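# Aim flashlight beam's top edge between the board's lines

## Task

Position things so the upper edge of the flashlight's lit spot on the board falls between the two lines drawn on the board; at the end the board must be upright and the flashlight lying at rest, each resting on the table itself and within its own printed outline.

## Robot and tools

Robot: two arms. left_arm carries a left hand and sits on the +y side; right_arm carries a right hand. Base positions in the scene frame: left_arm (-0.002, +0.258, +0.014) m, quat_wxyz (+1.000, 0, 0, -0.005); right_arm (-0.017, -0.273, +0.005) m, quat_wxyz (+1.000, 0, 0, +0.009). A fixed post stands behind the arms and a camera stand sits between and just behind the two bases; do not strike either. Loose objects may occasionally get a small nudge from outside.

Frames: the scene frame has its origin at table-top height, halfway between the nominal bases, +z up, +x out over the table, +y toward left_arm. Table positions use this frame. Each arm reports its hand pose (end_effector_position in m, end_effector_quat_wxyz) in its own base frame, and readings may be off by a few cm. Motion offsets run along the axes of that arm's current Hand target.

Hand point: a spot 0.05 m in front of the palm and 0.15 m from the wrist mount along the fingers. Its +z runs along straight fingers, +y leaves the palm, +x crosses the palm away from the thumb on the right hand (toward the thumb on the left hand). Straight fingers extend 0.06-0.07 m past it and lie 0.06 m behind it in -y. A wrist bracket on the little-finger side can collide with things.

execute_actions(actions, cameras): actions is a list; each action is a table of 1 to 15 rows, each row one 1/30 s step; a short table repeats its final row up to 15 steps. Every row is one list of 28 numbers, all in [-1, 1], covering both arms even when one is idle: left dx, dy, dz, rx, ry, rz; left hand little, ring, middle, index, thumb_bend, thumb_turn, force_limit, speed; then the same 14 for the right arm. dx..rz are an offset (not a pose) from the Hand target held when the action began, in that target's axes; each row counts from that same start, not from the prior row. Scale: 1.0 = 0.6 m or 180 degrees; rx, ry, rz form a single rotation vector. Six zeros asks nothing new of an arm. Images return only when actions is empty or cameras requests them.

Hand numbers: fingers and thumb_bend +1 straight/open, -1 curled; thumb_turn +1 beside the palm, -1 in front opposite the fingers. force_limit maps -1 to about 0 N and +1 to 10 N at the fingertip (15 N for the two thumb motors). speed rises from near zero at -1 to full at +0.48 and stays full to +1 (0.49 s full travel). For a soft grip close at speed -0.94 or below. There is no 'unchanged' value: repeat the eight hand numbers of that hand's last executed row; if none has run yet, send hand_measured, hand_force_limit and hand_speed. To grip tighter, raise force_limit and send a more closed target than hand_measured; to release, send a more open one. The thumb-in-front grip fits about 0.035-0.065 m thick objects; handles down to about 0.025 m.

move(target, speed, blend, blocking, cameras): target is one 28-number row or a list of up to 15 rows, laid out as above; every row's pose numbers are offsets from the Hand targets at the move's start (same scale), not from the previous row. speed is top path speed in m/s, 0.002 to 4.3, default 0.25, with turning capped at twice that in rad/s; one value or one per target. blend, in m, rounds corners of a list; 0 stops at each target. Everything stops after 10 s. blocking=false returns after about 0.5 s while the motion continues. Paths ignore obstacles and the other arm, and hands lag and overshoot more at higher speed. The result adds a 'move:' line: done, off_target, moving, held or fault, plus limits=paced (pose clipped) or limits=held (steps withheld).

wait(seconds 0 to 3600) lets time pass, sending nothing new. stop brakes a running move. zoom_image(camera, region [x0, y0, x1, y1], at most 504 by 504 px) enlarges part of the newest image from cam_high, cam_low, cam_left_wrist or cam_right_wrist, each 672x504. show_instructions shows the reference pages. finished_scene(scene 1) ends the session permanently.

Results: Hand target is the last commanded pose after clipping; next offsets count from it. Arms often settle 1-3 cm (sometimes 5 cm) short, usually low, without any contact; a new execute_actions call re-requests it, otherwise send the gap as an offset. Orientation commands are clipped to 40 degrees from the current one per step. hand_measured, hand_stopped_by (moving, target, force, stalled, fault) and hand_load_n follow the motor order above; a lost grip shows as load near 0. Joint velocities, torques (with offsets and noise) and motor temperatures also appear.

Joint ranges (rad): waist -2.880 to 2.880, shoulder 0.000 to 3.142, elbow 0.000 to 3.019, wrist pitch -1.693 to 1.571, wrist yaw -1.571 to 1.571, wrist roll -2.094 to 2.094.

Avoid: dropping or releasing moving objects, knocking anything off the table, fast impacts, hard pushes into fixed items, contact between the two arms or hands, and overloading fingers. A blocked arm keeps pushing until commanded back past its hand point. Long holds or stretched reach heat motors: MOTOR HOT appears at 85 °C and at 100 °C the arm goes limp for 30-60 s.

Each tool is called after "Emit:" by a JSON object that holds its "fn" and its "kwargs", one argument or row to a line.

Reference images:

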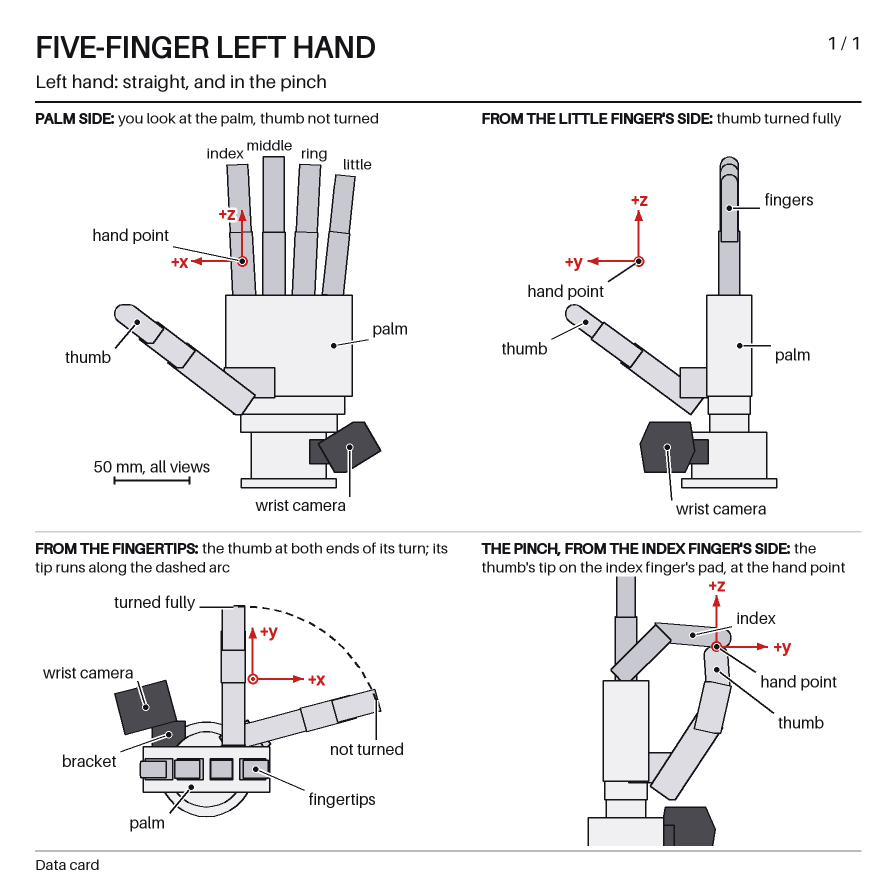

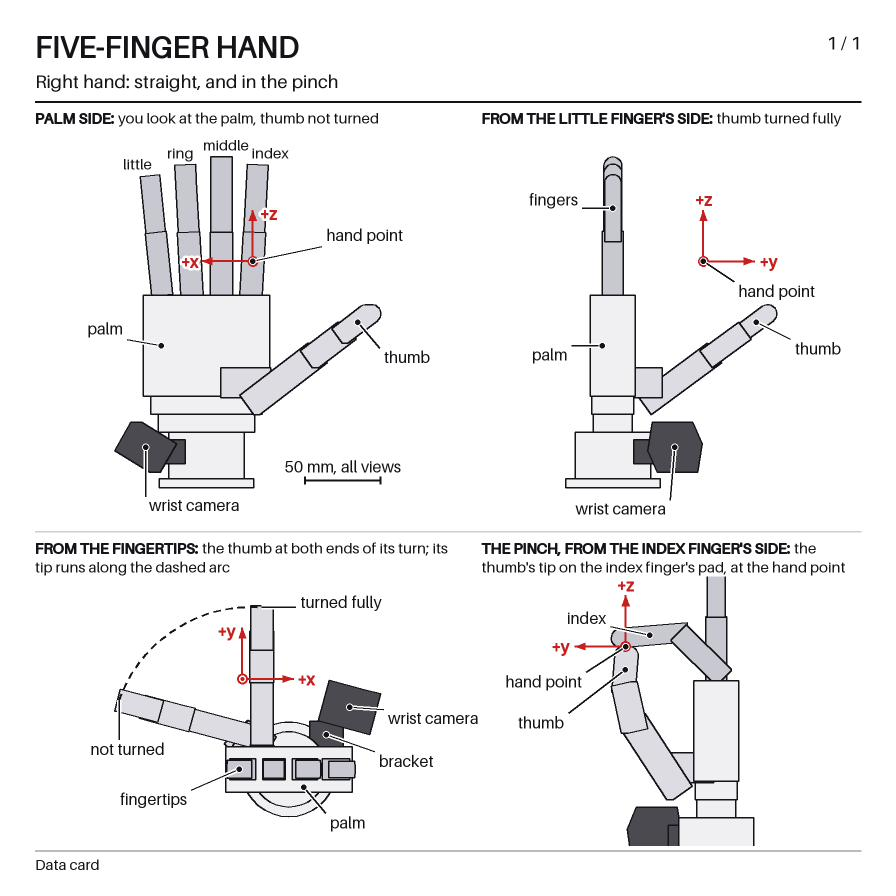

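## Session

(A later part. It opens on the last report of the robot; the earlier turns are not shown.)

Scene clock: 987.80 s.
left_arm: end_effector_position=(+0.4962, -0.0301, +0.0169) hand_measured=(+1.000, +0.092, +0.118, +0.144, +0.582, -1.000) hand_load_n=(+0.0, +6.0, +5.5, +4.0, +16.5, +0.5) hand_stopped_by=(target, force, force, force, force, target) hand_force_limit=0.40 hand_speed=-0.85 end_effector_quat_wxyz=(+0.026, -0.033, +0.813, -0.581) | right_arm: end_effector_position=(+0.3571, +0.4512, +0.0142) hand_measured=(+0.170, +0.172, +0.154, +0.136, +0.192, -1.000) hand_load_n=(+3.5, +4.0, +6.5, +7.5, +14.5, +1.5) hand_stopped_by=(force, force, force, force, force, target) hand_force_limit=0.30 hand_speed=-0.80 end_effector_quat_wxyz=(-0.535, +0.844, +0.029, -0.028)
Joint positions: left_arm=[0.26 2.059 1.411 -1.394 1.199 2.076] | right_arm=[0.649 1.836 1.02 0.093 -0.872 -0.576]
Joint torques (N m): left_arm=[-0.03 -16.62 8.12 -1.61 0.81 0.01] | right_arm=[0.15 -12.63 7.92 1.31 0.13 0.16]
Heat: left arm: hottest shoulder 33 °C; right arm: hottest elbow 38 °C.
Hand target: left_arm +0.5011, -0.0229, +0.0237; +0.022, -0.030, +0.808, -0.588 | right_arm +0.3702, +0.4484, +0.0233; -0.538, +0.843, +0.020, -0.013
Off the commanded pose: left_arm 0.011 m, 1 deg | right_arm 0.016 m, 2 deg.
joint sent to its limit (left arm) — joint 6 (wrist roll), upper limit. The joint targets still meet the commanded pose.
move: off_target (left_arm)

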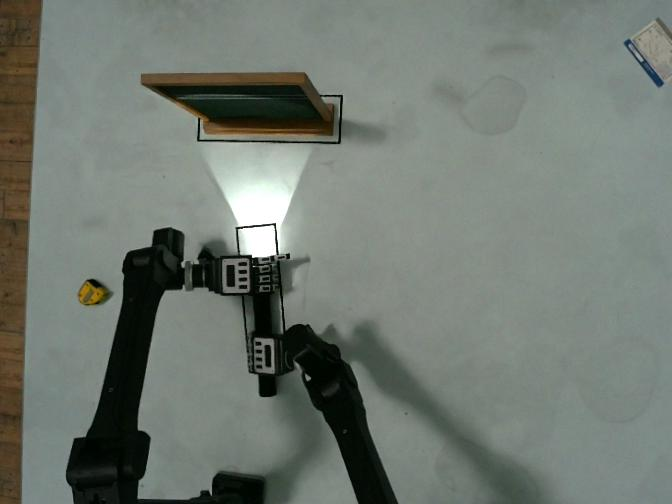

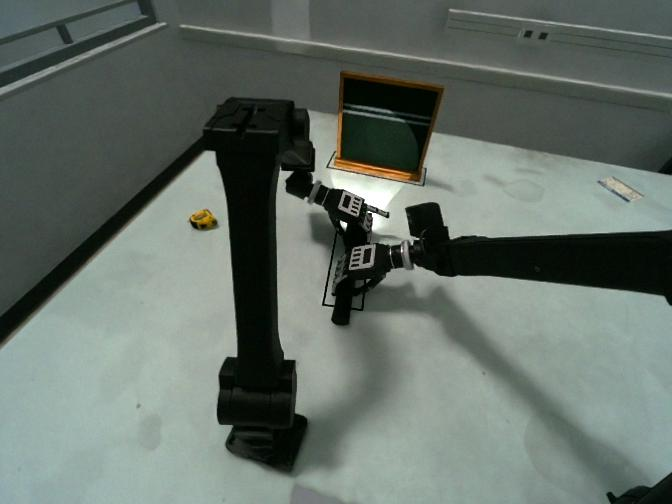

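Emit:
{"fn": "move", "kwargs": {
  "target": [
    [0,0,0,0,0,0,1,0.9,0.9,0.9,0.9,-1,0.4,-0.8,0,0,0,0,0,0,-0.7,-0.7,-0.7,-0.7,-0.4,-1,0.3,-0.8]
  ]
}}

Emit:
{"fn": "move", "kwargs": {
  "target": [
    [0,0,0,-0.08,0,0,1,1,1,1,1,-1,0.4,-0.7,0,0,0,0,0,0,-0.7,-0.7,-0.7,-0.7,-0.4,-1,0.3,-0.8],
    [0,0,0,-0.145,0,0,1,1,1,1,1,-1,0.4,-0.7,0,0,0,0,0,0,-0.7,-0.7,-0.7,-0.7,-0.4,-1,0.3,-0.8]
  ],
  "cameras": ["cam_high","cam_low","cam_left_wrist"]
}}

Emit:
{"fn": "zoom_image", "kwargs": {
  "camera": "cam_low",
  "region": [335, 60, 445, 190]
}}

Scene clock: 999.80 s.
left_arm: end_effector_position=(+0.4917, -0.0313, +0.0198) hand_measured=(+1.000, +0.900, +0.900, +0.900, +0.898, -1.000) hand_load_n=(+0.0, +0.0, +0.0, +0.0, -3.0, +0.0) hand_stopped_by=(target, target, target, target, target, target) hand_force_limit=0.40 hand_speed=-0.80 end_effector_quat_wxyz=(+0.016, -0.044, +0.808, -0.587) | right_arm: end_effector_position=(+0.3570, +0.4512, +0.0142) hand_measured=(+0.170, +0.172, +0.154, +0.136, +0.192, -1.000) hand_load_n=(+2.0, +3.0, +6.0, +7.5, +15.0, +2.0) hand_stopped_by=(force, force, force, force, force, target) hand_force_limit=0.30 hand_speed=-0.80 end_effector_quat_wxyz=(-0.535, +0.844, +0.029, -0.028)
Joint positions: left_arm=[0.263 2.061 1.411 -1.423 1.208 2.076] | right_arm=[0.649 1.836 1.02 0.093 -0.872 -0.576]
Joint torques (N m): left_arm=[-0.26 -16.85 8.08 -0.51 0.42 0.01] | right_arm=[-0.03 -12.75 7.92 1.33 0.15 0.17]
Heat: left arm: hottest shoulder 33 °C; right arm: hottest elbow 37 °C.
Hand target: left_arm +0.5011, -0.0229, +0.0237; +0.022, -0.030, +0.808, -0.588 | right_arm +0.3702, +0.4484, +0.0232; -0.538, +0.843, +0.020, -0.013
Off the commanded pose: left_arm 0.013 m, 2 deg | right_arm 0.016 m, 2 deg.
joint sent to its limit (left arm) — joint 6 (wrist roll), upper limit. The joint targets still meet the commanded pose.
move: done

Scene clock: 1002.57 s.
left_arm: end_effector_position=(+0.5010, -0.0194, +0.0170) hand_measured=(+1.000, +1.000, +1.000, +1.000, +1.000, -1.000) hand_load_n=(+0.0, -0.5, +0.0, +0.0, -0.5, +0.0) hand_stopped_by=(target, target, target, target, target, target) hand_force_limit=0.40 hand_speed=-0.70 end_effector_quat_wxyz=(+0.009, -0.036, +0.919, -0.392) | right_arm: end_effector_position=(+0.3570, +0.4512, +0.0142) hand_measured=(+0.170, +0.172, +0.154, +0.136, +0.192, -1.000) hand_load_n=(+2.0, +3.0, +6.0, +7.5, +15.0, +2.0) hand_stopped_by=(force, force, force, force, force, target) hand_force_limit=0.30 hand_speed=-0.80 end_effector_quat_wxyz=(-0.535, +0.844, +0.029, -0.028)
Joint positions: left_arm=[0.154 1.912 1.371 -1.126 0.802 1.686] | right_arm=[0.649 1.836 1.02 0.093 -0.872 -0.576]
Joint torques (N m): left_arm=[-1.38 -17.79 6.41 0.4 0.64 -0.07] | right_arm=[0.03 -12.81 7.91 1.18 0.16 0.17]
Heat: left arm: hottest shoulder 33 °C; right arm: hottest elbow 37 °C.
Hand target: left_arm +0.5010, -0.0229, +0.0236; +0.014, -0.034, +0.920, -0.391 | right_arm +0.3702, +0.4484, +0.0232; -0.538, +0.843, +0.020, -0.013
Off the commanded pose: left_arm 0.008 m, 1 deg | right_arm 0.016 m, 2 deg.
move: done

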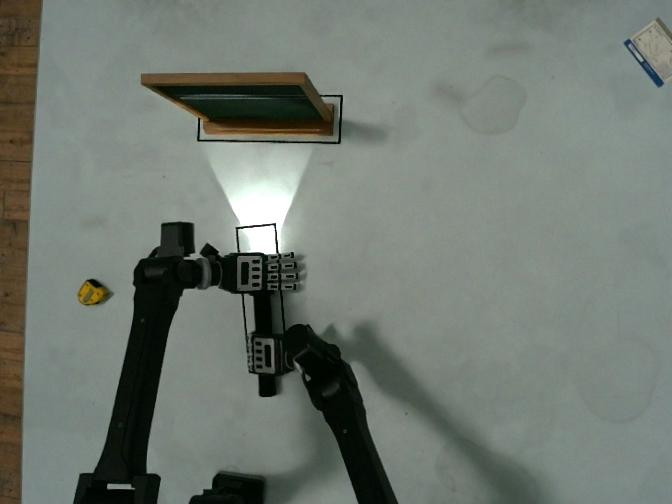

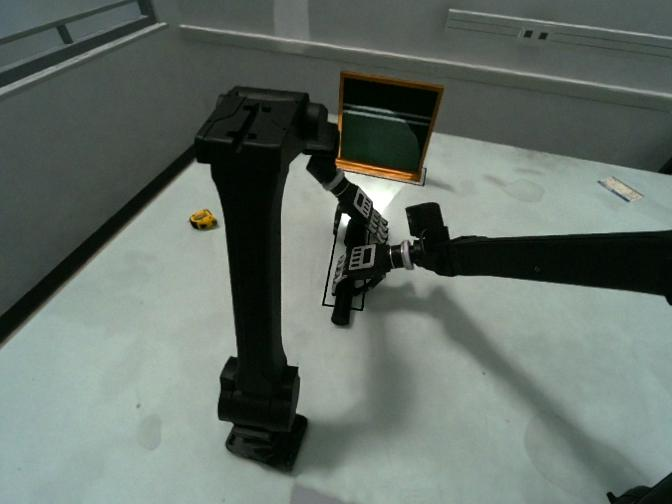

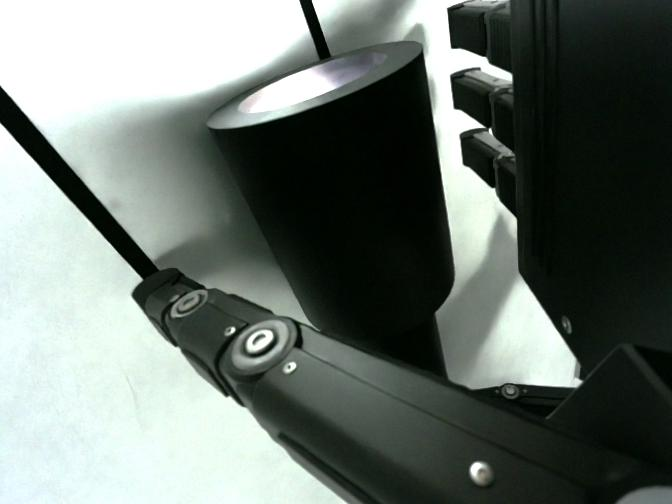

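Scaled by 3.877 from the camera's image (finer frame: 960x720).

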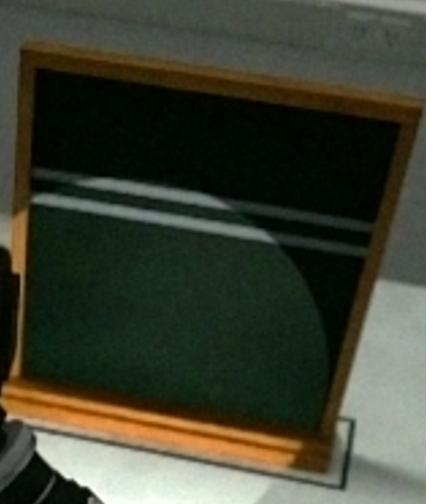

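Emit:
{"fn": "move", "kwargs": {
  "target": [
    [0,0,0,0,0,0,1,-0.5,-0.5,-0.5,0,-1,0.1,-0.8,0,0,0,0,0,0,-0.7,-0.7,-0.7,-0.7,-0.4,-1,0.3,-0.8]
  ]
}}

Emit:
{"fn": "move", "kwargs": {
  "target": [
    [0,0,0,0,0,0,1,-0.6,-0.6,-0.6,-0.1,-1,0.4,-0.85,0,0,0,0,0,0,-0.7,-0.7,-0.7,-0.7,-0.4,-1,0.3,-0.8]
  ]
}}

Emit:
{"fn": "move", "kwargs": {
  "target": [
    [0,0,0,0.105,0,0,1,-0.6,-0.6,-0.6,-0.1,-1,0.4,-0.85,0,0,0,0,0,0,-0.7,-0.7,-0.7,-0.7,-0.4,-1,0.3,-0.8]
  ],
  "cameras": ["cam_high","cam_low"]
}}

Emit:
{"fn": "zoom_image", "kwargs": {
  "camera": "cam_low",
  "region": [335, 60, 445, 190]
}}

Scene clock: 1012.03 s.
left_arm: end_effector_position=(+0.5011, -0.0251, +0.0169) hand_measured=(+1.000, +0.116, +0.172, +0.208, +0.580, -1.000) hand_load_n=(+0.0, +7.0, +3.0, +2.5, +12.0, +1.0) hand_stopped_by=(target, force, force, force, force, target) hand_force_limit=0.10 hand_speed=-0.80 end_effector_quat_wxyz=(+0.008, -0.033, +0.918, -0.394) | right_arm: end_effector_position=(+0.3571, +0.4513, +0.0141) hand_measured=(+0.170, +0.172, +0.154, +0.136, +0.192, -1.000) hand_load_n=(+3.5, +3.5, +6.5, +7.5, +14.5, +1.5) hand_stopped_by=(force, force, force, force, force, target) hand_force_limit=0.30 hand_speed=-0.80 end_effector_quat_wxyz=(-0.535, +0.844, +0.029, -0.028)
Joint positions: left_arm=[0.144 1.912 1.37 -1.122 0.807 1.682] | right_arm=[0.649 1.836 1.02 0.093 -0.871 -0.576]
Joint torques (N m): left_arm=[-0.62 -17.67 6.53 0.23 0.46 -0.08] | right_arm=[0.09 -12.69 7.9 1.28 0.12 0.18]
Heat: left arm: hottest shoulder 33 °C; right arm: hottest elbow 37 °C.
Hand target: left_arm +0.5010, -0.0230, +0.0236; +0.014, -0.034, +0.920, -0.391 | right_arm +0.3701, +0.4485, +0.0233; -0.538, +0.843, +0.020, -0.013
Off the commanded pose: left_arm 0.007 m, 1 deg | right_arm 0.016 m, 2 deg.
move: done

Scene clock: 1012.53 s.
left_arm: end_effector_position=(+0.5009, -0.0256, +0.0170) hand_measured=(+1.000, +0.106, +0.134, +0.156, +0.582, -1.000) hand_load_n=(+0.0, +4.0, +6.0, +7.5, +16.5, +1.5) hand_stopped_by=(target, force, force, force, force, target) hand_force_limit=0.40 hand_speed=-0.85 end_effector_quat_wxyz=(+0.007, -0.035, +0.918, -0.395) | right_arm: end_effector_position=(+0.3569, +0.4515, +0.0141) hand_measured=(+0.170, +0.172, +0.154, +0.136, +0.192, -1.000) hand_load_n=(+4.0, +4.5, +6.5, +7.5, +14.5, +1.0) hand_stopped_by=(force, force, force, force, force, target) hand_force_limit=0.30 hand_speed=-0.80 end_effector_quat_wxyz=(-0.535, +0.844, +0.029, -0.028)
Joint positions: left_arm=[0.144 1.912 1.37 -1.122 0.807 1.678] | right_arm=[0.65 1.836 1.02 0.093 -0.871 -0.576]
Joint torques (N m): left_arm=[-0.67 -17.85 6.5 0.21 0.44 -0.04] | right_arm=[0.15 -12.81 7.88 1.32 0.11 0.16]
Heat: left arm: hottest shoulder 33 °C; right arm: hottest elbow 37 °C.
Hand target: left_arm +0.5010, -0.0229, +0.0236; +0.014, -0.034, +0.920, -0.391 | right_arm +0.3702, +0.4485, +0.0232; -0.538, +0.843, +0.020, -0.013
Off the commanded pose: left_arm 0.007 m, 1 deg | right_arm 0.016 m, 2 deg.
move: done

Scene clock: 1014.20 s.
left_arm: end_effector_position=(+0.4975, -0.0293, +0.0175) hand_measured=(+1.000, +0.106, +0.134, +0.156, +0.582, -1.000) hand_load_n=(+0.0, +4.5, +5.0, +6.0, +17.0, +0.0) hand_stopped_by=(target, force, force, force, force, target) hand_force_limit=0.40 hand_speed=-0.85 end_effector_quat_wxyz=(+0.023, -0.022, +0.844, -0.535) | right_arm: end_effector_position=(+0.3566, +0.4512, +0.0142) hand_measured=(+0.170, +0.172, +0.154, +0.136, +0.192, -1.000) hand_load_n=(+3.0, +3.5, +6.5, +8.0, +14.5, +2.0) hand_stopped_by=(force, force, force, force, force, target) hand_force_limit=0.30 hand_speed=-0.80 end_effector_quat_wxyz=(-0.535, +0.844, +0.028, -0.029)
Joint positions: left_arm=[0.233 2.006 1.392 -1.289 1.102 1.958] | right_arm=[0.649 1.836 1.02 0.093 -0.872 -0.575]
Joint torques (N m): left_arm=[0.09 -16.15 8.31 -1.44 0.86 -0.07] | right_arm=[0.09 -12.57 7.94 1.26 0.15 0.14]
Heat: left arm: hottest shoulder 33 °C; right arm: hottest elbow 37 °C.
Hand target: left_arm +0.5011, -0.0229, +0.0236; +0.020, -0.031, +0.843, -0.536 | right_arm +0.3701, +0.4484, +0.0233; -0.538, +0.843, +0.020, -0.013
Off the commanded pose: left_arm 0.009 m, 1 deg | right_arm 0.017 m, 2 deg.
move: done

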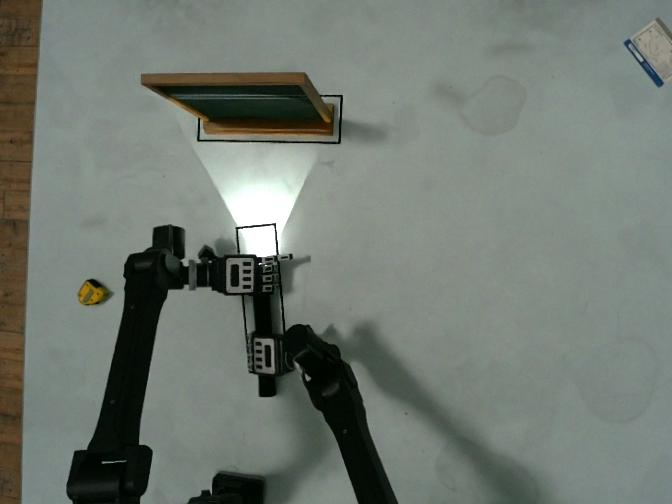

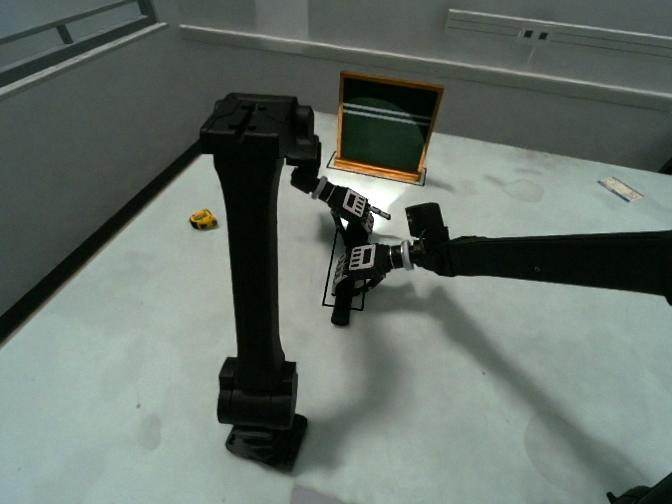

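Scaled by 3.877 from the camera's image (finer frame: 960x720).

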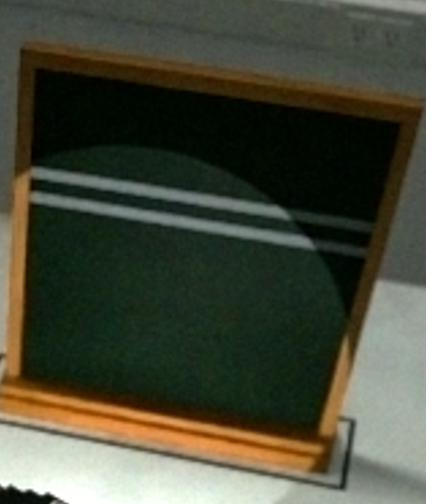

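Emit:
{"fn": "move", "kwargs": {
  "target": [
    [-0.108,-0.0034,0.0072,0,0,0,1,-0.6,-0.6,-0.6,-0.1,-1,0.4,-0.85,0.108,0.003,-0.0065,0,0,0,-0.7,-0.7,-0.7,-0.7,-0.4,-1,0.3,-0.8]
  ],
  "speed": 0.06,
  "cameras": ["cam_high","cam_low"]
}}

Emit:
{"fn": "zoom_image", "kwargs": {
  "camera": "cam_low",
  "region": [335, 60, 445, 190]
}}

Emit:
{"fn": "zoom_image", "kwargs": {
  "camera": "cam_high",
  "region": [190, 200, 350, 400]
}}

Scene clock: 1037.03 s.
left_arm: end_effector_position=(+0.5490, -0.0270, +0.0182) hand_measured=(+1.000, +0.106, +0.134, +0.156, +0.582, -1.000) hand_load_n=(+0.0, +4.5, +5.0, +6.0, +16.0, +0.0) hand_stopped_by=(target, force, force, force, force, target) hand_force_limit=0.40 hand_speed=-0.85 end_effector_quat_wxyz=(+0.010, -0.036, +0.841, -0.540) | right_arm: end_effector_position=(+0.4058, +0.4489, +0.0148) hand_measured=(+0.170, +0.172, +0.154, +0.136, +0.192, -1.000) hand_load_n=(+4.0, +4.0, +6.0, +7.5, +15.0, +1.0) hand_stopped_by=(force, force, force, force, force, target) hand_force_limit=0.30 hand_speed=-0.80 end_effector_quat_wxyz=(-0.534, +0.844, +0.030, -0.031)
Joint positions: left_arm=[0.218 2.128 1.599 -1.369 1.115 1.908] | right_arm=[0.591 1.911 1.159 -0.029 -0.918 -0.645]
Joint torques (N m): left_arm=[-0.79 -17.67 10.61 -0.44 0.71 -0.09] | right_arm=[-1.08 -11.75 11.23 0.77 -0.13 0.11]
Heat: left arm: hottest shoulder 33 °C; right arm: hottest elbow 37 °C.
Hand target: left_arm +0.5660, -0.0229, +0.0236; +0.020, -0.031, +0.843, -0.537 | right_arm +0.4350, +0.4472, +0.0231; -0.538, +0.843, +0.020, -0.013
Off the commanded pose: left_arm 0.018 m, 1 deg | right_arm 0.030 m, 2 deg.
move: off_target (left_arm, right_arm)

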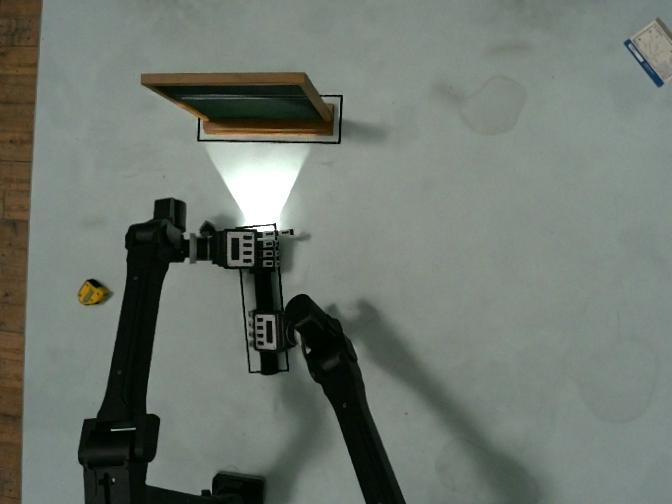

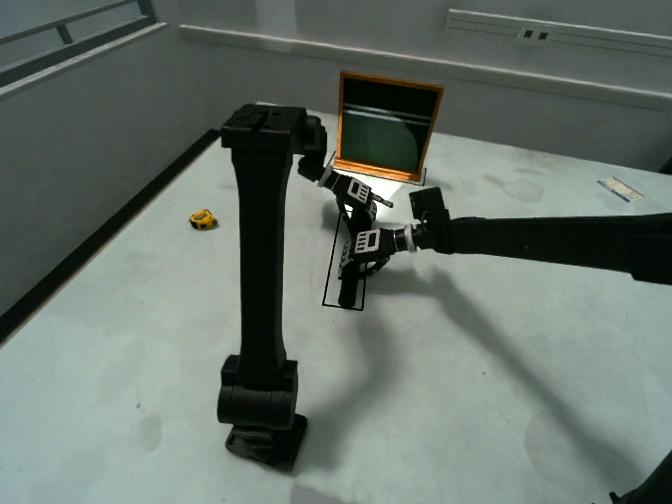

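Scaled by 3.877 from the camera's image (finer frame: 960x720).

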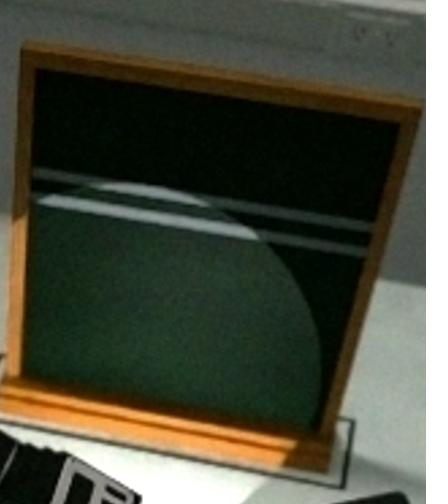

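Scaled by 2.520 from the camera's image (finer frame: 960x720).

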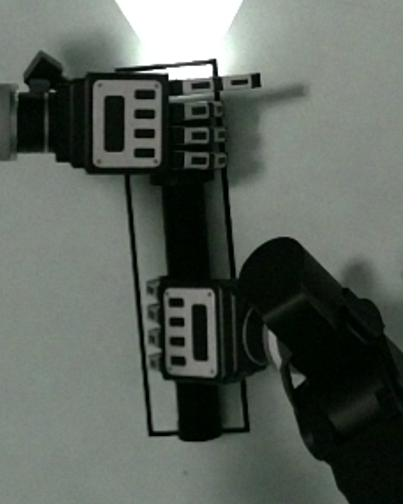

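Emit:
{"fn": "move", "kwargs": {
  "target": [
    [-0.0243,0.0056,-0.012,0,-0.0086,-0.004,1,-0.6,-0.6,-0.6,-0.1,-1,0.4,-0.85,0.0237,-0.003,0.0065,0,-0.0086,-0.004,-0.7,-0.7,-0.7,-0.7,-0.4,-1,0.3,-0.8]
  ],
  "speed": 0.03,
  "cameras": ["cam_high","cam_low"]
}}

Emit:
{"fn": "zoom_image", "kwargs": {
  "camera": "cam_low",
  "region": [335, 60, 445, 190]
}}

Emit:
{"fn": "zoom_image", "kwargs": {
  "camera": "cam_high",
  "region": [190, 200, 350, 400]
}}

Scene clock: 1051.43 s.
left_arm: end_effector_position=(+0.5622, -0.0244, +0.0186) hand_measured=(+1.000, +0.106, +0.134, +0.156, +0.582, -1.000) hand_load_n=(+0.0, +4.5, +5.0, +5.0, +16.0, +0.0) hand_stopped_by=(target, force, force, force, force, target) hand_force_limit=0.40 hand_speed=-0.85 end_effector_quat_wxyz=(+0.013, -0.041, +0.841, -0.539) | right_arm: end_effector_position=(+0.4199, +0.4508, +0.0147) hand_measured=(+0.170, +0.172, +0.154, +0.136, +0.192, -1.000) hand_load_n=(+2.0, +2.5, +6.0, +8.0, +15.0, +2.0) hand_stopped_by=(force, force, force, force, force, target) hand_force_limit=0.30 hand_speed=-0.80 end_effector_quat_wxyz=(-0.533, +0.845, +0.036, -0.040)
Joint positions: left_arm=[0.218 2.15 1.642 -1.366 1.116 1.882] | right_arm=[0.577 1.945 1.223 -0.099 -0.943 -0.683]
Joint torques (N m): left_arm=[0.03 -18.02 10.44 0.1 0.83 -0.19] | right_arm=[-0.67 -12.45 11.84 0.84 -0.21 0.09]
Heat: left arm: hottest shoulder 33 °C; right arm: hottest elbow 38 °C.
Hand target: left_arm +0.5800, -0.0139, +0.0237; +0.028, -0.044, +0.843, -0.536 | right_arm +0.4491, +0.4522, +0.0230; -0.538, +0.842, +0.032, -0.021
Off the commanded pose: left_arm 0.021 m, 2 deg | right_arm 0.030 m, 2 deg.
move: off_target (left_arm, right_arm)

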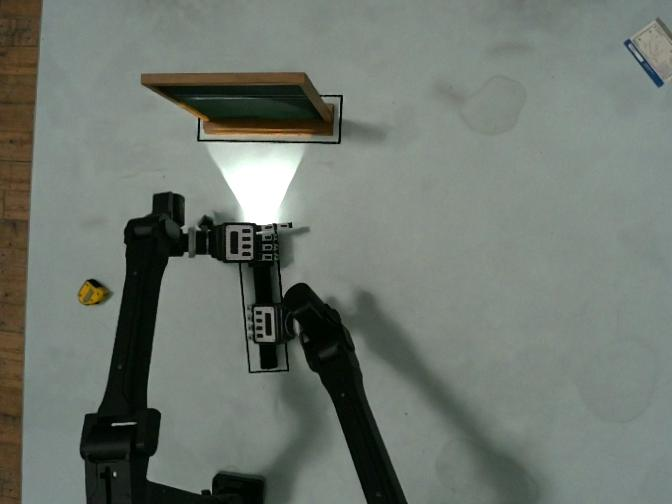

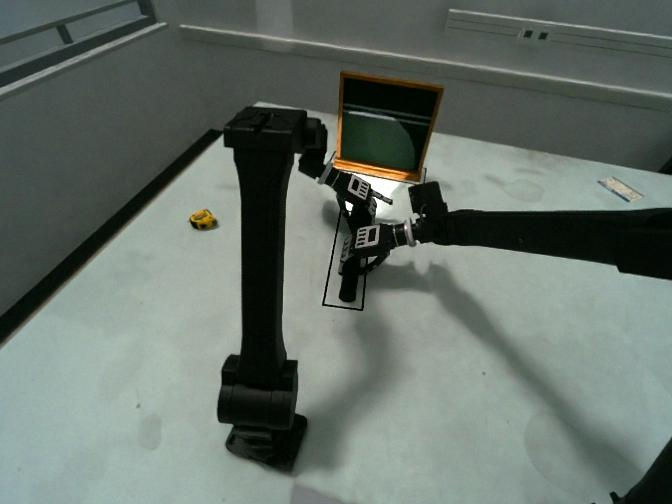

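Scaled by 3.877 from the camera's image (finer frame: 960x720).

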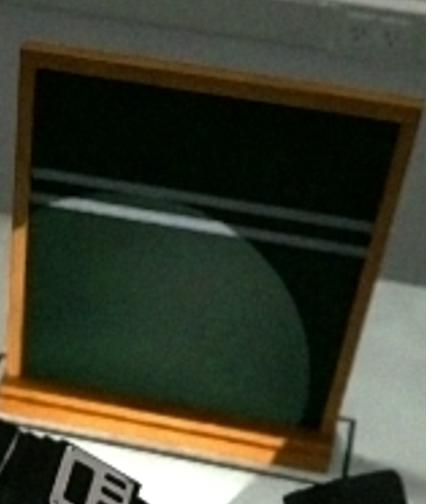

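Scaled by 2.520 from the camera's image (finer frame: 960x720).

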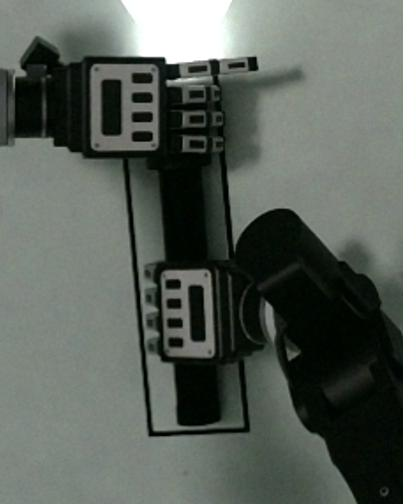

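Emit:
{"fn": "move", "kwargs": {
  "target": [
    [0.0133,0.0004,-0.0009,0,0,0,1,-0.6,-0.6,-0.6,-0.1,-1,0.4,-0.85,-0.025,-0.0005,0.0011,0,0,0,-0.7,-0.7,-0.7,-0.7,-0.4,-1,0.3,-0.8]
  ],
  "speed": 0.03
}}

Emit:
{"fn": "move", "kwargs": {
  "target": [
    [0,0,0,0,0,0,1,0.9,0.9,0.9,0.9,-1,0.4,-0.85,0,0,0,0,0,0,-0.7,-0.7,-0.7,-0.7,-0.4,-1,0.3,-0.8]
  ],
  "cameras": ["cam_high","cam_low","cam_left_wrist"]
}}

Emit:
{"fn": "zoom_image", "kwargs": {
  "camera": "cam_low",
  "region": [335, 60, 445, 190]
}}

Emit:
{"fn": "zoom_image", "kwargs": {
  "camera": "cam_high",
  "region": [190, 200, 350, 400]
}}

Scene clock: 1069.30 s.
left_arm: end_effector_position=(+0.5632, -0.0242, +0.0183) hand_measured=(+1.000, +0.106, +0.134, +0.156, +0.582, -1.000) hand_load_n=(+0.0, +4.5, +4.5, +5.0, +16.5, +0.0) hand_stopped_by=(target, force, force, force, force, target) hand_force_limit=0.40 hand_speed=-0.85 end_effector_quat_wxyz=(+0.015, -0.040, +0.841, -0.539) | right_arm: end_effector_position=(+0.4205, +0.4509, +0.0147) hand_measured=(+0.170, +0.172, +0.154, +0.136, +0.192, -1.000) hand_load_n=(+2.0, +3.0, +6.0, +8.0, +15.0, +2.0) hand_stopped_by=(force, force, force, force, force, target) hand_force_limit=0.30 hand_speed=-0.80 end_effector_quat_wxyz=(-0.532, +0.845, +0.036, -0.039)
Joint positions: left_arm=[0.218 2.15 1.642 -1.361 1.117 1.88] | right_arm=[0.577 1.945 1.223 -0.097 -0.941 -0.681]
Joint torques (N m): left_arm=[0.15 -19.43 8.27 0.2 0.8 -0.12] | right_arm=[0.67 -14.1 8.58 1.88 0.02 0.2]
Heat: left arm: hottest shoulder 34 °C; right arm: hottest elbow 40 °C.
Hand target: left_arm +0.5720, -0.0142, +0.0237; +0.028, -0.044, +0.843, -0.536 | right_arm +0.4340, +0.4517, +0.0230; -0.538, +0.842, +0.032, -0.022
Off the commanded pose: left_arm 0.014 m, 2 deg | right_arm 0.016 m, 2 deg.
move: off_target (left_arm, right_arm)

Scene clock: 1071.47 s.
left_arm: end_effector_position=(+0.5636, -0.0219, +0.0179) hand_measured=(+1.000, +0.900, +0.900, +0.900, +0.900, -1.000) hand_load_n=(+0.0, +0.0, +0.0, +0.0, +0.0, +0.0) hand_stopped_by=(target, target, target, target, target, target) hand_force_limit=0.40 hand_speed=-0.85 end_effector_quat_wxyz=(+0.016, -0.042, +0.842, -0.538) | right_arm: end_effector_position=(+0.4208, +0.4510, +0.0147) hand_measured=(+0.170, +0.172, +0.154, +0.136, +0.192, -1.000) hand_load_n=(+2.0, +2.5, +6.0, +7.5, +15.0, +2.0) hand_stopped_by=(force, force, force, force, force, target) hand_force_limit=0.30 hand_speed=-0.80 end_effector_quat_wxyz=(-0.532, +0.845, +0.035, -0.038)
Joint positions: left_arm=[0.222 2.15 1.642 -1.358 1.115 1.878] | right_arm=[0.577 1.945 1.223 -0.095 -0.94 -0.68]
Joint torques (N m): left_arm=[-0.03 -19.43 8.28 0.09 0.87 -0.1] | right_arm=[0.79 -14.04 8.58 1.77 -0.01 0.19]
Heat: left arm: hottest shoulder 34 °C; right arm: hottest elbow 40 °C.
Hand target: left_arm +0.5720, -0.0140, +0.0237; +0.028, -0.044, +0.843, -0.536 | right_arm +0.4340, +0.4517, +0.0230; -0.538, +0.842, +0.032, -0.022
Off the commanded pose: left_arm 0.013 m, 1 deg | right_arm 0.016 m, 2 deg.
move: done

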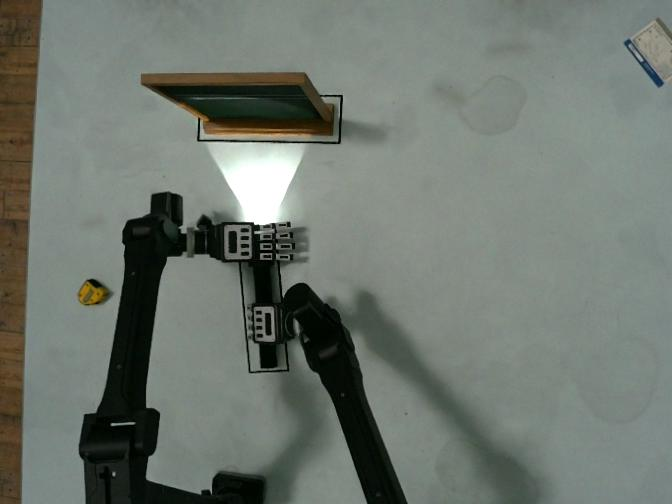

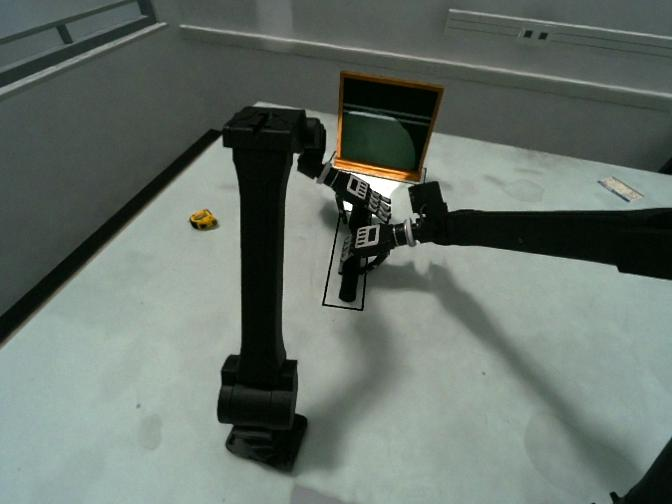

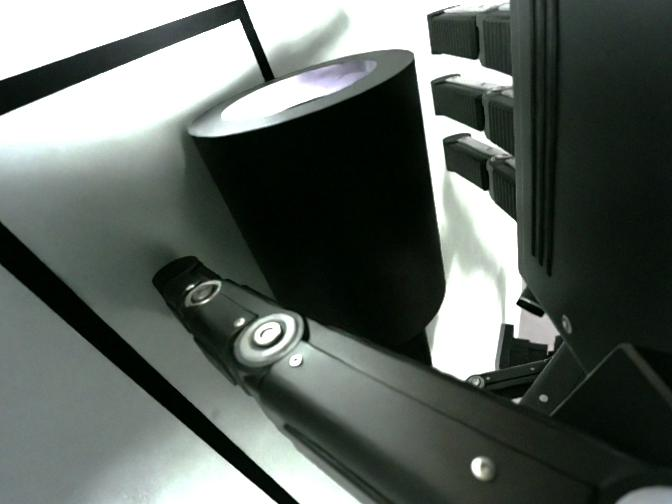

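Scaled by 3.877 from the camera's image (finer frame: 960x720).

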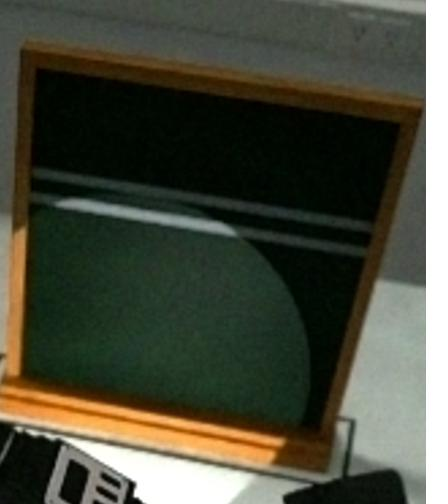

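Scaled by 2.520 from the camera's image (finer frame: 960x720).

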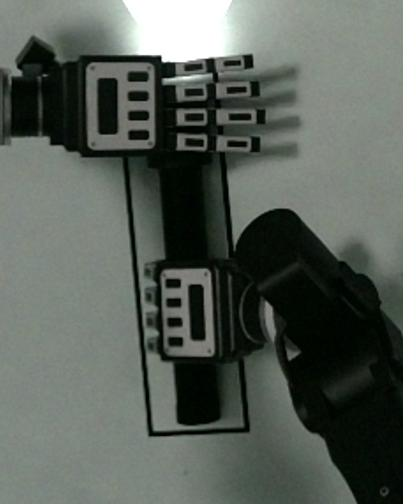

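Emit:
{"fn": "zoom_image", "kwargs": {
  "camera": "cam_low",
  "region": [340, 90, 436, 135]
}}

Scaled by 5.250 from the camera's image (finer frame: 960x720).

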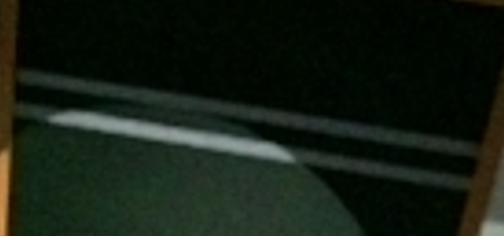

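Emit:
{"fn": "zoom_image", "kwargs": {
  "camera": "cam_low",
  "region": [340, 95, 400, 125]
}}

Scaled by 8.400 from the camera's image (finer frame: 960x720).

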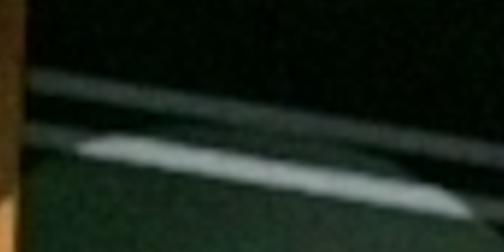

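Emit:
{"fn": "move", "kwargs": {
  "target": [
    [0,0,0,0,0,0,1,-0.5,-0.5,-0.5,0,-1,0.1,-0.85,0,0,0,0,0,0,-0.7,-0.7,-0.7,-0.7,-0.4,-1,0.3,-0.8]
  ]
}}

Emit:
{"fn": "move", "kwargs": {
  "target": [
    [-0.0374,0.0019,-0.004,0,0,0,1,-0.5,-0.5,-0.5,0,-1,0.1,-0.85,0.047,-0.0011,0.002,0,0,0,-0.7,-0.7,-0.7,-0.7,-0.4,-1,0.3,-0.8]
  ],
  "speed": 0.03,
  "cameras": ["cam_high","cam_low"]
}}

Emit:
{"fn": "zoom_image", "kwargs": {
  "camera": "cam_low",
  "region": [340, 95, 400, 125]
}}

Emit:
{"fn": "zoom_image", "kwargs": {
  "camera": "cam_high",
  "region": [190, 200, 350, 400]
}}

Scene clock: 1123.30 s.
left_arm: end_effector_position=(+0.5637, -0.0212, +0.0180) hand_measured=(+1.000, +0.152, +0.180, +0.222, +0.552, -1.000) hand_load_n=(+0.0, +5.0, +4.5, +1.0, +12.5, +0.5) hand_stopped_by=(target, force, force, force, force, target) hand_force_limit=0.10 hand_speed=-0.85 end_effector_quat_wxyz=(+0.017, -0.043, +0.842, -0.538) | right_arm: end_effector_position=(+0.4211, +0.4510, +0.0147) hand_measured=(+0.170, +0.172, +0.154, +0.136, +0.192, -1.000) hand_load_n=(+2.5, +3.0, +6.0, +8.0, +14.5, +2.0) hand_stopped_by=(force, force, force, force, force, target) hand_force_limit=0.30 hand_speed=-0.80 end_effector_quat_wxyz=(-0.532, +0.845, +0.035, -0.038)
Joint positions: left_arm=[0.223 2.15 1.642 -1.357 1.115 1.876] | right_arm=[0.577 1.945 1.223 -0.094 -0.938 -0.679]
Joint torques (N m): left_arm=[-0.15 -19.31 8.27 0.08 0.84 -0.09] | right_arm=[0.79 -13.86 8.61 1.73 -0.07 0.19]
Heat: left arm: hottest shoulder 35 °C; right arm: hottest elbow 39 °C.
Hand target: left_arm +0.5720, -0.0140, +0.0237; +0.028, -0.044, +0.843, -0.536 | right_arm +0.4340, +0.4517, +0.0231; -0.538, +0.842, +0.032, -0.021
Off the commanded pose: left_arm 0.012 m, 1 deg | right_arm 0.015 m, 2 deg.
move: done

Scene clock: 1124.77 s.
left_arm: end_effector_position=(+0.5773, -0.0181, +0.0182) hand_measured=(+1.000, +0.152, +0.180, +0.222, +0.552, -1.000) hand_load_n=(+0.0, +5.0, +4.5, +1.0, +12.5, +0.5) hand_stopped_by=(target, force, force, force, force, target) hand_force_limit=0.10 hand_speed=-0.85 end_effector_quat_wxyz=(+0.015, -0.045, +0.842, -0.538) | right_arm: end_effector_position=(+0.4345, +0.4533, +0.0146) hand_measured=(+0.170, +0.172, +0.154, +0.136, +0.192, -1.000) hand_load_n=(+2.5, +3.0, +6.0, +7.5, +14.5, +1.5) hand_stopped_by=(force, force, force, force, force, target) hand_force_limit=0.30 hand_speed=-0.80 end_effector_quat_wxyz=(-0.532, +0.845, +0.035, -0.039)
Joint positions: left_arm=[0.223 2.184 1.703 -1.386 1.115 1.874] | right_arm=[0.568 1.971 1.27 -0.126 -0.947 -0.692]
Joint torques (N m): left_arm=[-0.15 -18.2 10.86 -0.34 0.84 -0.09] | right_arm=[-0.38 -12.45 11.89 0.84 -0.26 0.09]
Heat: left arm: hottest shoulder 35 °C; right arm: hottest elbow 39 °C.
Hand target: left_arm +0.5941, -0.0090, +0.0236; +0.028, -0.044, +0.843, -0.536 | right_arm +0.4620, +0.4552, +0.0230; -0.538, +0.842, +0.032, -0.022
Off the commanded pose: left_arm 0.020 m, 1 deg | right_arm 0.029 m, 2 deg.
move: off_target (left_arm, right_arm)

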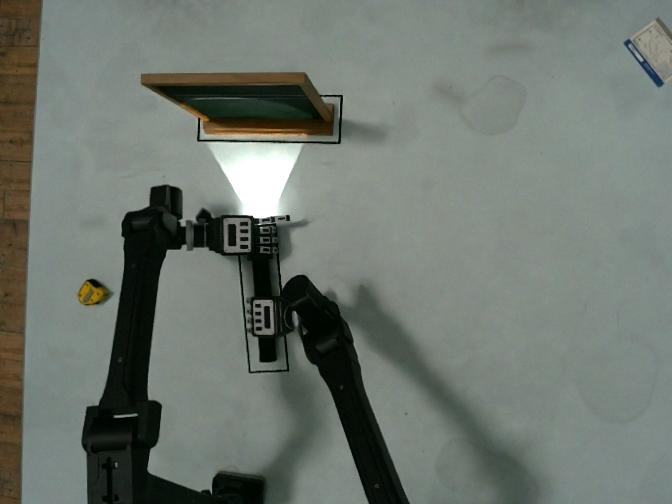

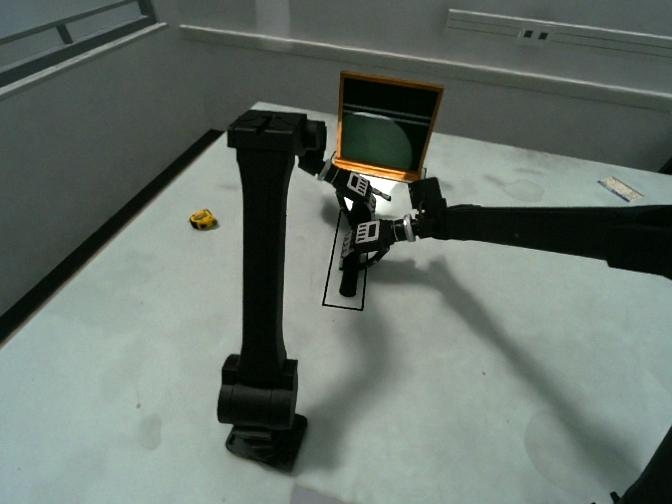

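Scaled by 8.400 from the camera's image (finer frame: 960x720).

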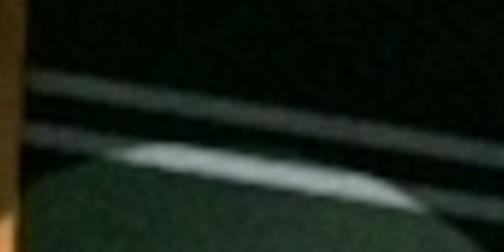

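Scaled by 2.520 from the camera's image (finer frame: 960x720).

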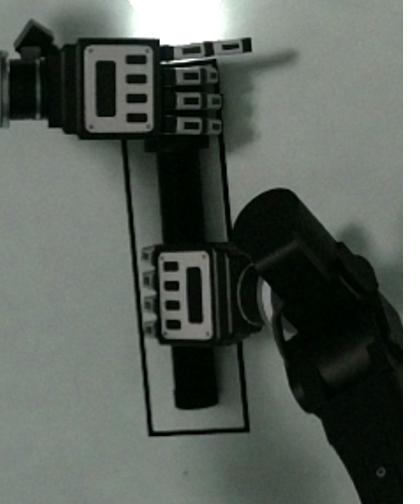

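Emit:
{"fn": "move", "kwargs": {
  "target": [
    [0.0133,0.0006,-0.0013,0,0,0,1,-0.5,-0.5,-0.5,0,-1,0.1,-0.85,-0.025,-0.0008,0.0018,0,0,0,-0.7,-0.7,-0.7,-0.7,-0.4,-1,0.3,-0.8]
  ],
  "speed": 0.03
}}

Emit:
{"fn": "move", "kwargs": {
  "target": [
    [0,0,0,0,0,0,1,1,1,1,1,-1,0.1,-0.85,0,0,0,0,0,0,-0.7,-0.7,-0.7,-0.7,-0.4,-1,0.3,-0.8]
  ],
  "cameras": ["cam_high","cam_left_wrist"]
}}

Scene clock: 1134.40 s.
left_arm: end_effector_position=(+0.5773, -0.0181, +0.0182) hand_measured=(+1.000, +0.152, +0.180, +0.222, +0.552, -1.000) hand_load_n=(-0.5, +5.0, +5.0, +1.0, +12.5, +0.5) hand_stopped_by=(target, force, force, force, force, target) hand_force_limit=0.10 hand_speed=-0.85 end_effector_quat_wxyz=(+0.015, -0.045, +0.842, -0.538) | right_arm: end_effector_position=(+0.4350, +0.4534, +0.0148) hand_measured=(+0.170, +0.172, +0.154, +0.136, +0.192, -1.000) hand_load_n=(+2.5, +3.0, +6.0, +8.0, +14.5, +1.5) hand_stopped_by=(force, force, force, force, force, target) hand_force_limit=0.30 hand_speed=-0.80 end_effector_quat_wxyz=(-0.532, +0.845, +0.035, -0.038)
Joint positions: left_arm=[0.223 2.184 1.703 -1.387 1.115 1.874] | right_arm=[0.568 1.971 1.27 -0.125 -0.946 -0.691]
Joint torques (N m): left_arm=[0.03 -19.84 8.65 -0.14 0.81 -0.01] | right_arm=[1.08 -14.51 8.69 1.98 0.02 0.24]
Heat: left arm: hottest elbow 35 °C; right arm: hottest elbow 40 °C.
Hand target: left_arm +0.5860, -0.0090, +0.0236; +0.028, -0.044, +0.843, -0.536 | right_arm +0.4471, +0.4553, +0.0232; -0.538, +0.842, +0.032, -0.021
Off the commanded pose: left_arm 0.014 m, 1 deg | right_arm 0.015 m, 2 deg.
move: off_target (left_arm, right_arm)

Scene clock: 1136.77 s.
left_arm: end_effector_position=(+0.5776, -0.0180, +0.0188) hand_measured=(+1.000, +1.000, +1.000, +1.000, +0.998, -1.000) hand_load_n=(+0.0, +0.0, -0.5, -0.5, -2.0, +0.0) hand_stopped_by=(target, target, target, target, target, target) hand_force_limit=0.10 hand_speed=-0.85 end_effector_quat_wxyz=(+0.016, -0.045, +0.841, -0.540) | right_arm: end_effector_position=(+0.4357, +0.4538, +0.0150) hand_measured=(+0.170, +0.172, +0.154, +0.136, +0.192, -1.000) hand_load_n=(+2.0, +2.5, +5.5, +7.5, +15.0, +2.0) hand_stopped_by=(force, force, force, force, force, target) hand_force_limit=0.30 hand_speed=-0.80 end_effector_quat_wxyz=(-0.533, +0.845, +0.034, -0.037)
Joint positions: left_arm=[0.225 2.184 1.703 -1.387 1.12 1.874] | right_arm=[0.568 1.971 1.27 -0.122 -0.944 -0.688]
Joint torques (N m): left_arm=[-0.21 -19.84 8.61 -0.12 0.65 -0.01] | right_arm=[0.91 -14.27 8.64 1.81 -0.04 0.19]
Heat: left arm: hottest elbow 35 °C; right arm: hottest elbow 40 °C.
Hand target: left_arm +0.5860, -0.0090, +0.0236; +0.028, -0.044, +0.843, -0.536 | right_arm +0.4471, +0.4553, +0.0232; -0.538, +0.842, +0.033, -0.021
Off the commanded pose: left_arm 0.013 m, 1 deg | right_arm 0.014 m, 2 deg.
move: done

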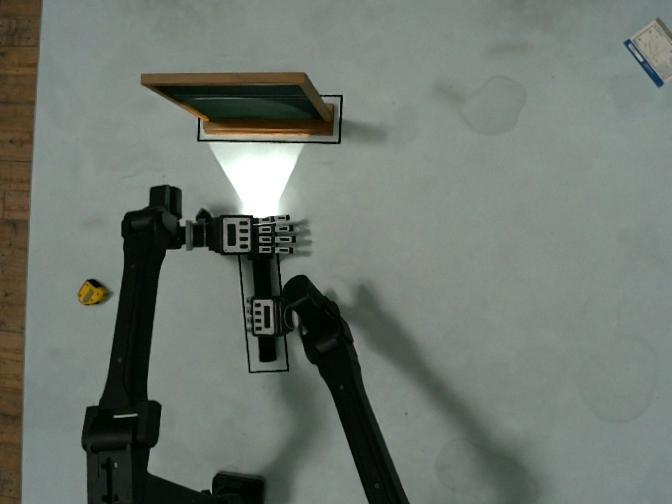

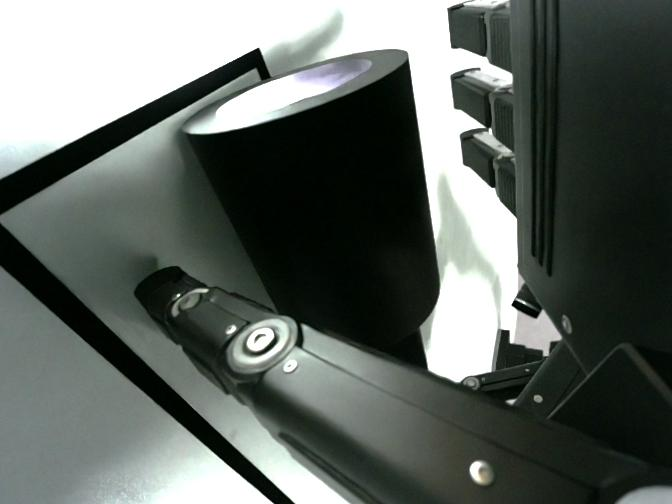

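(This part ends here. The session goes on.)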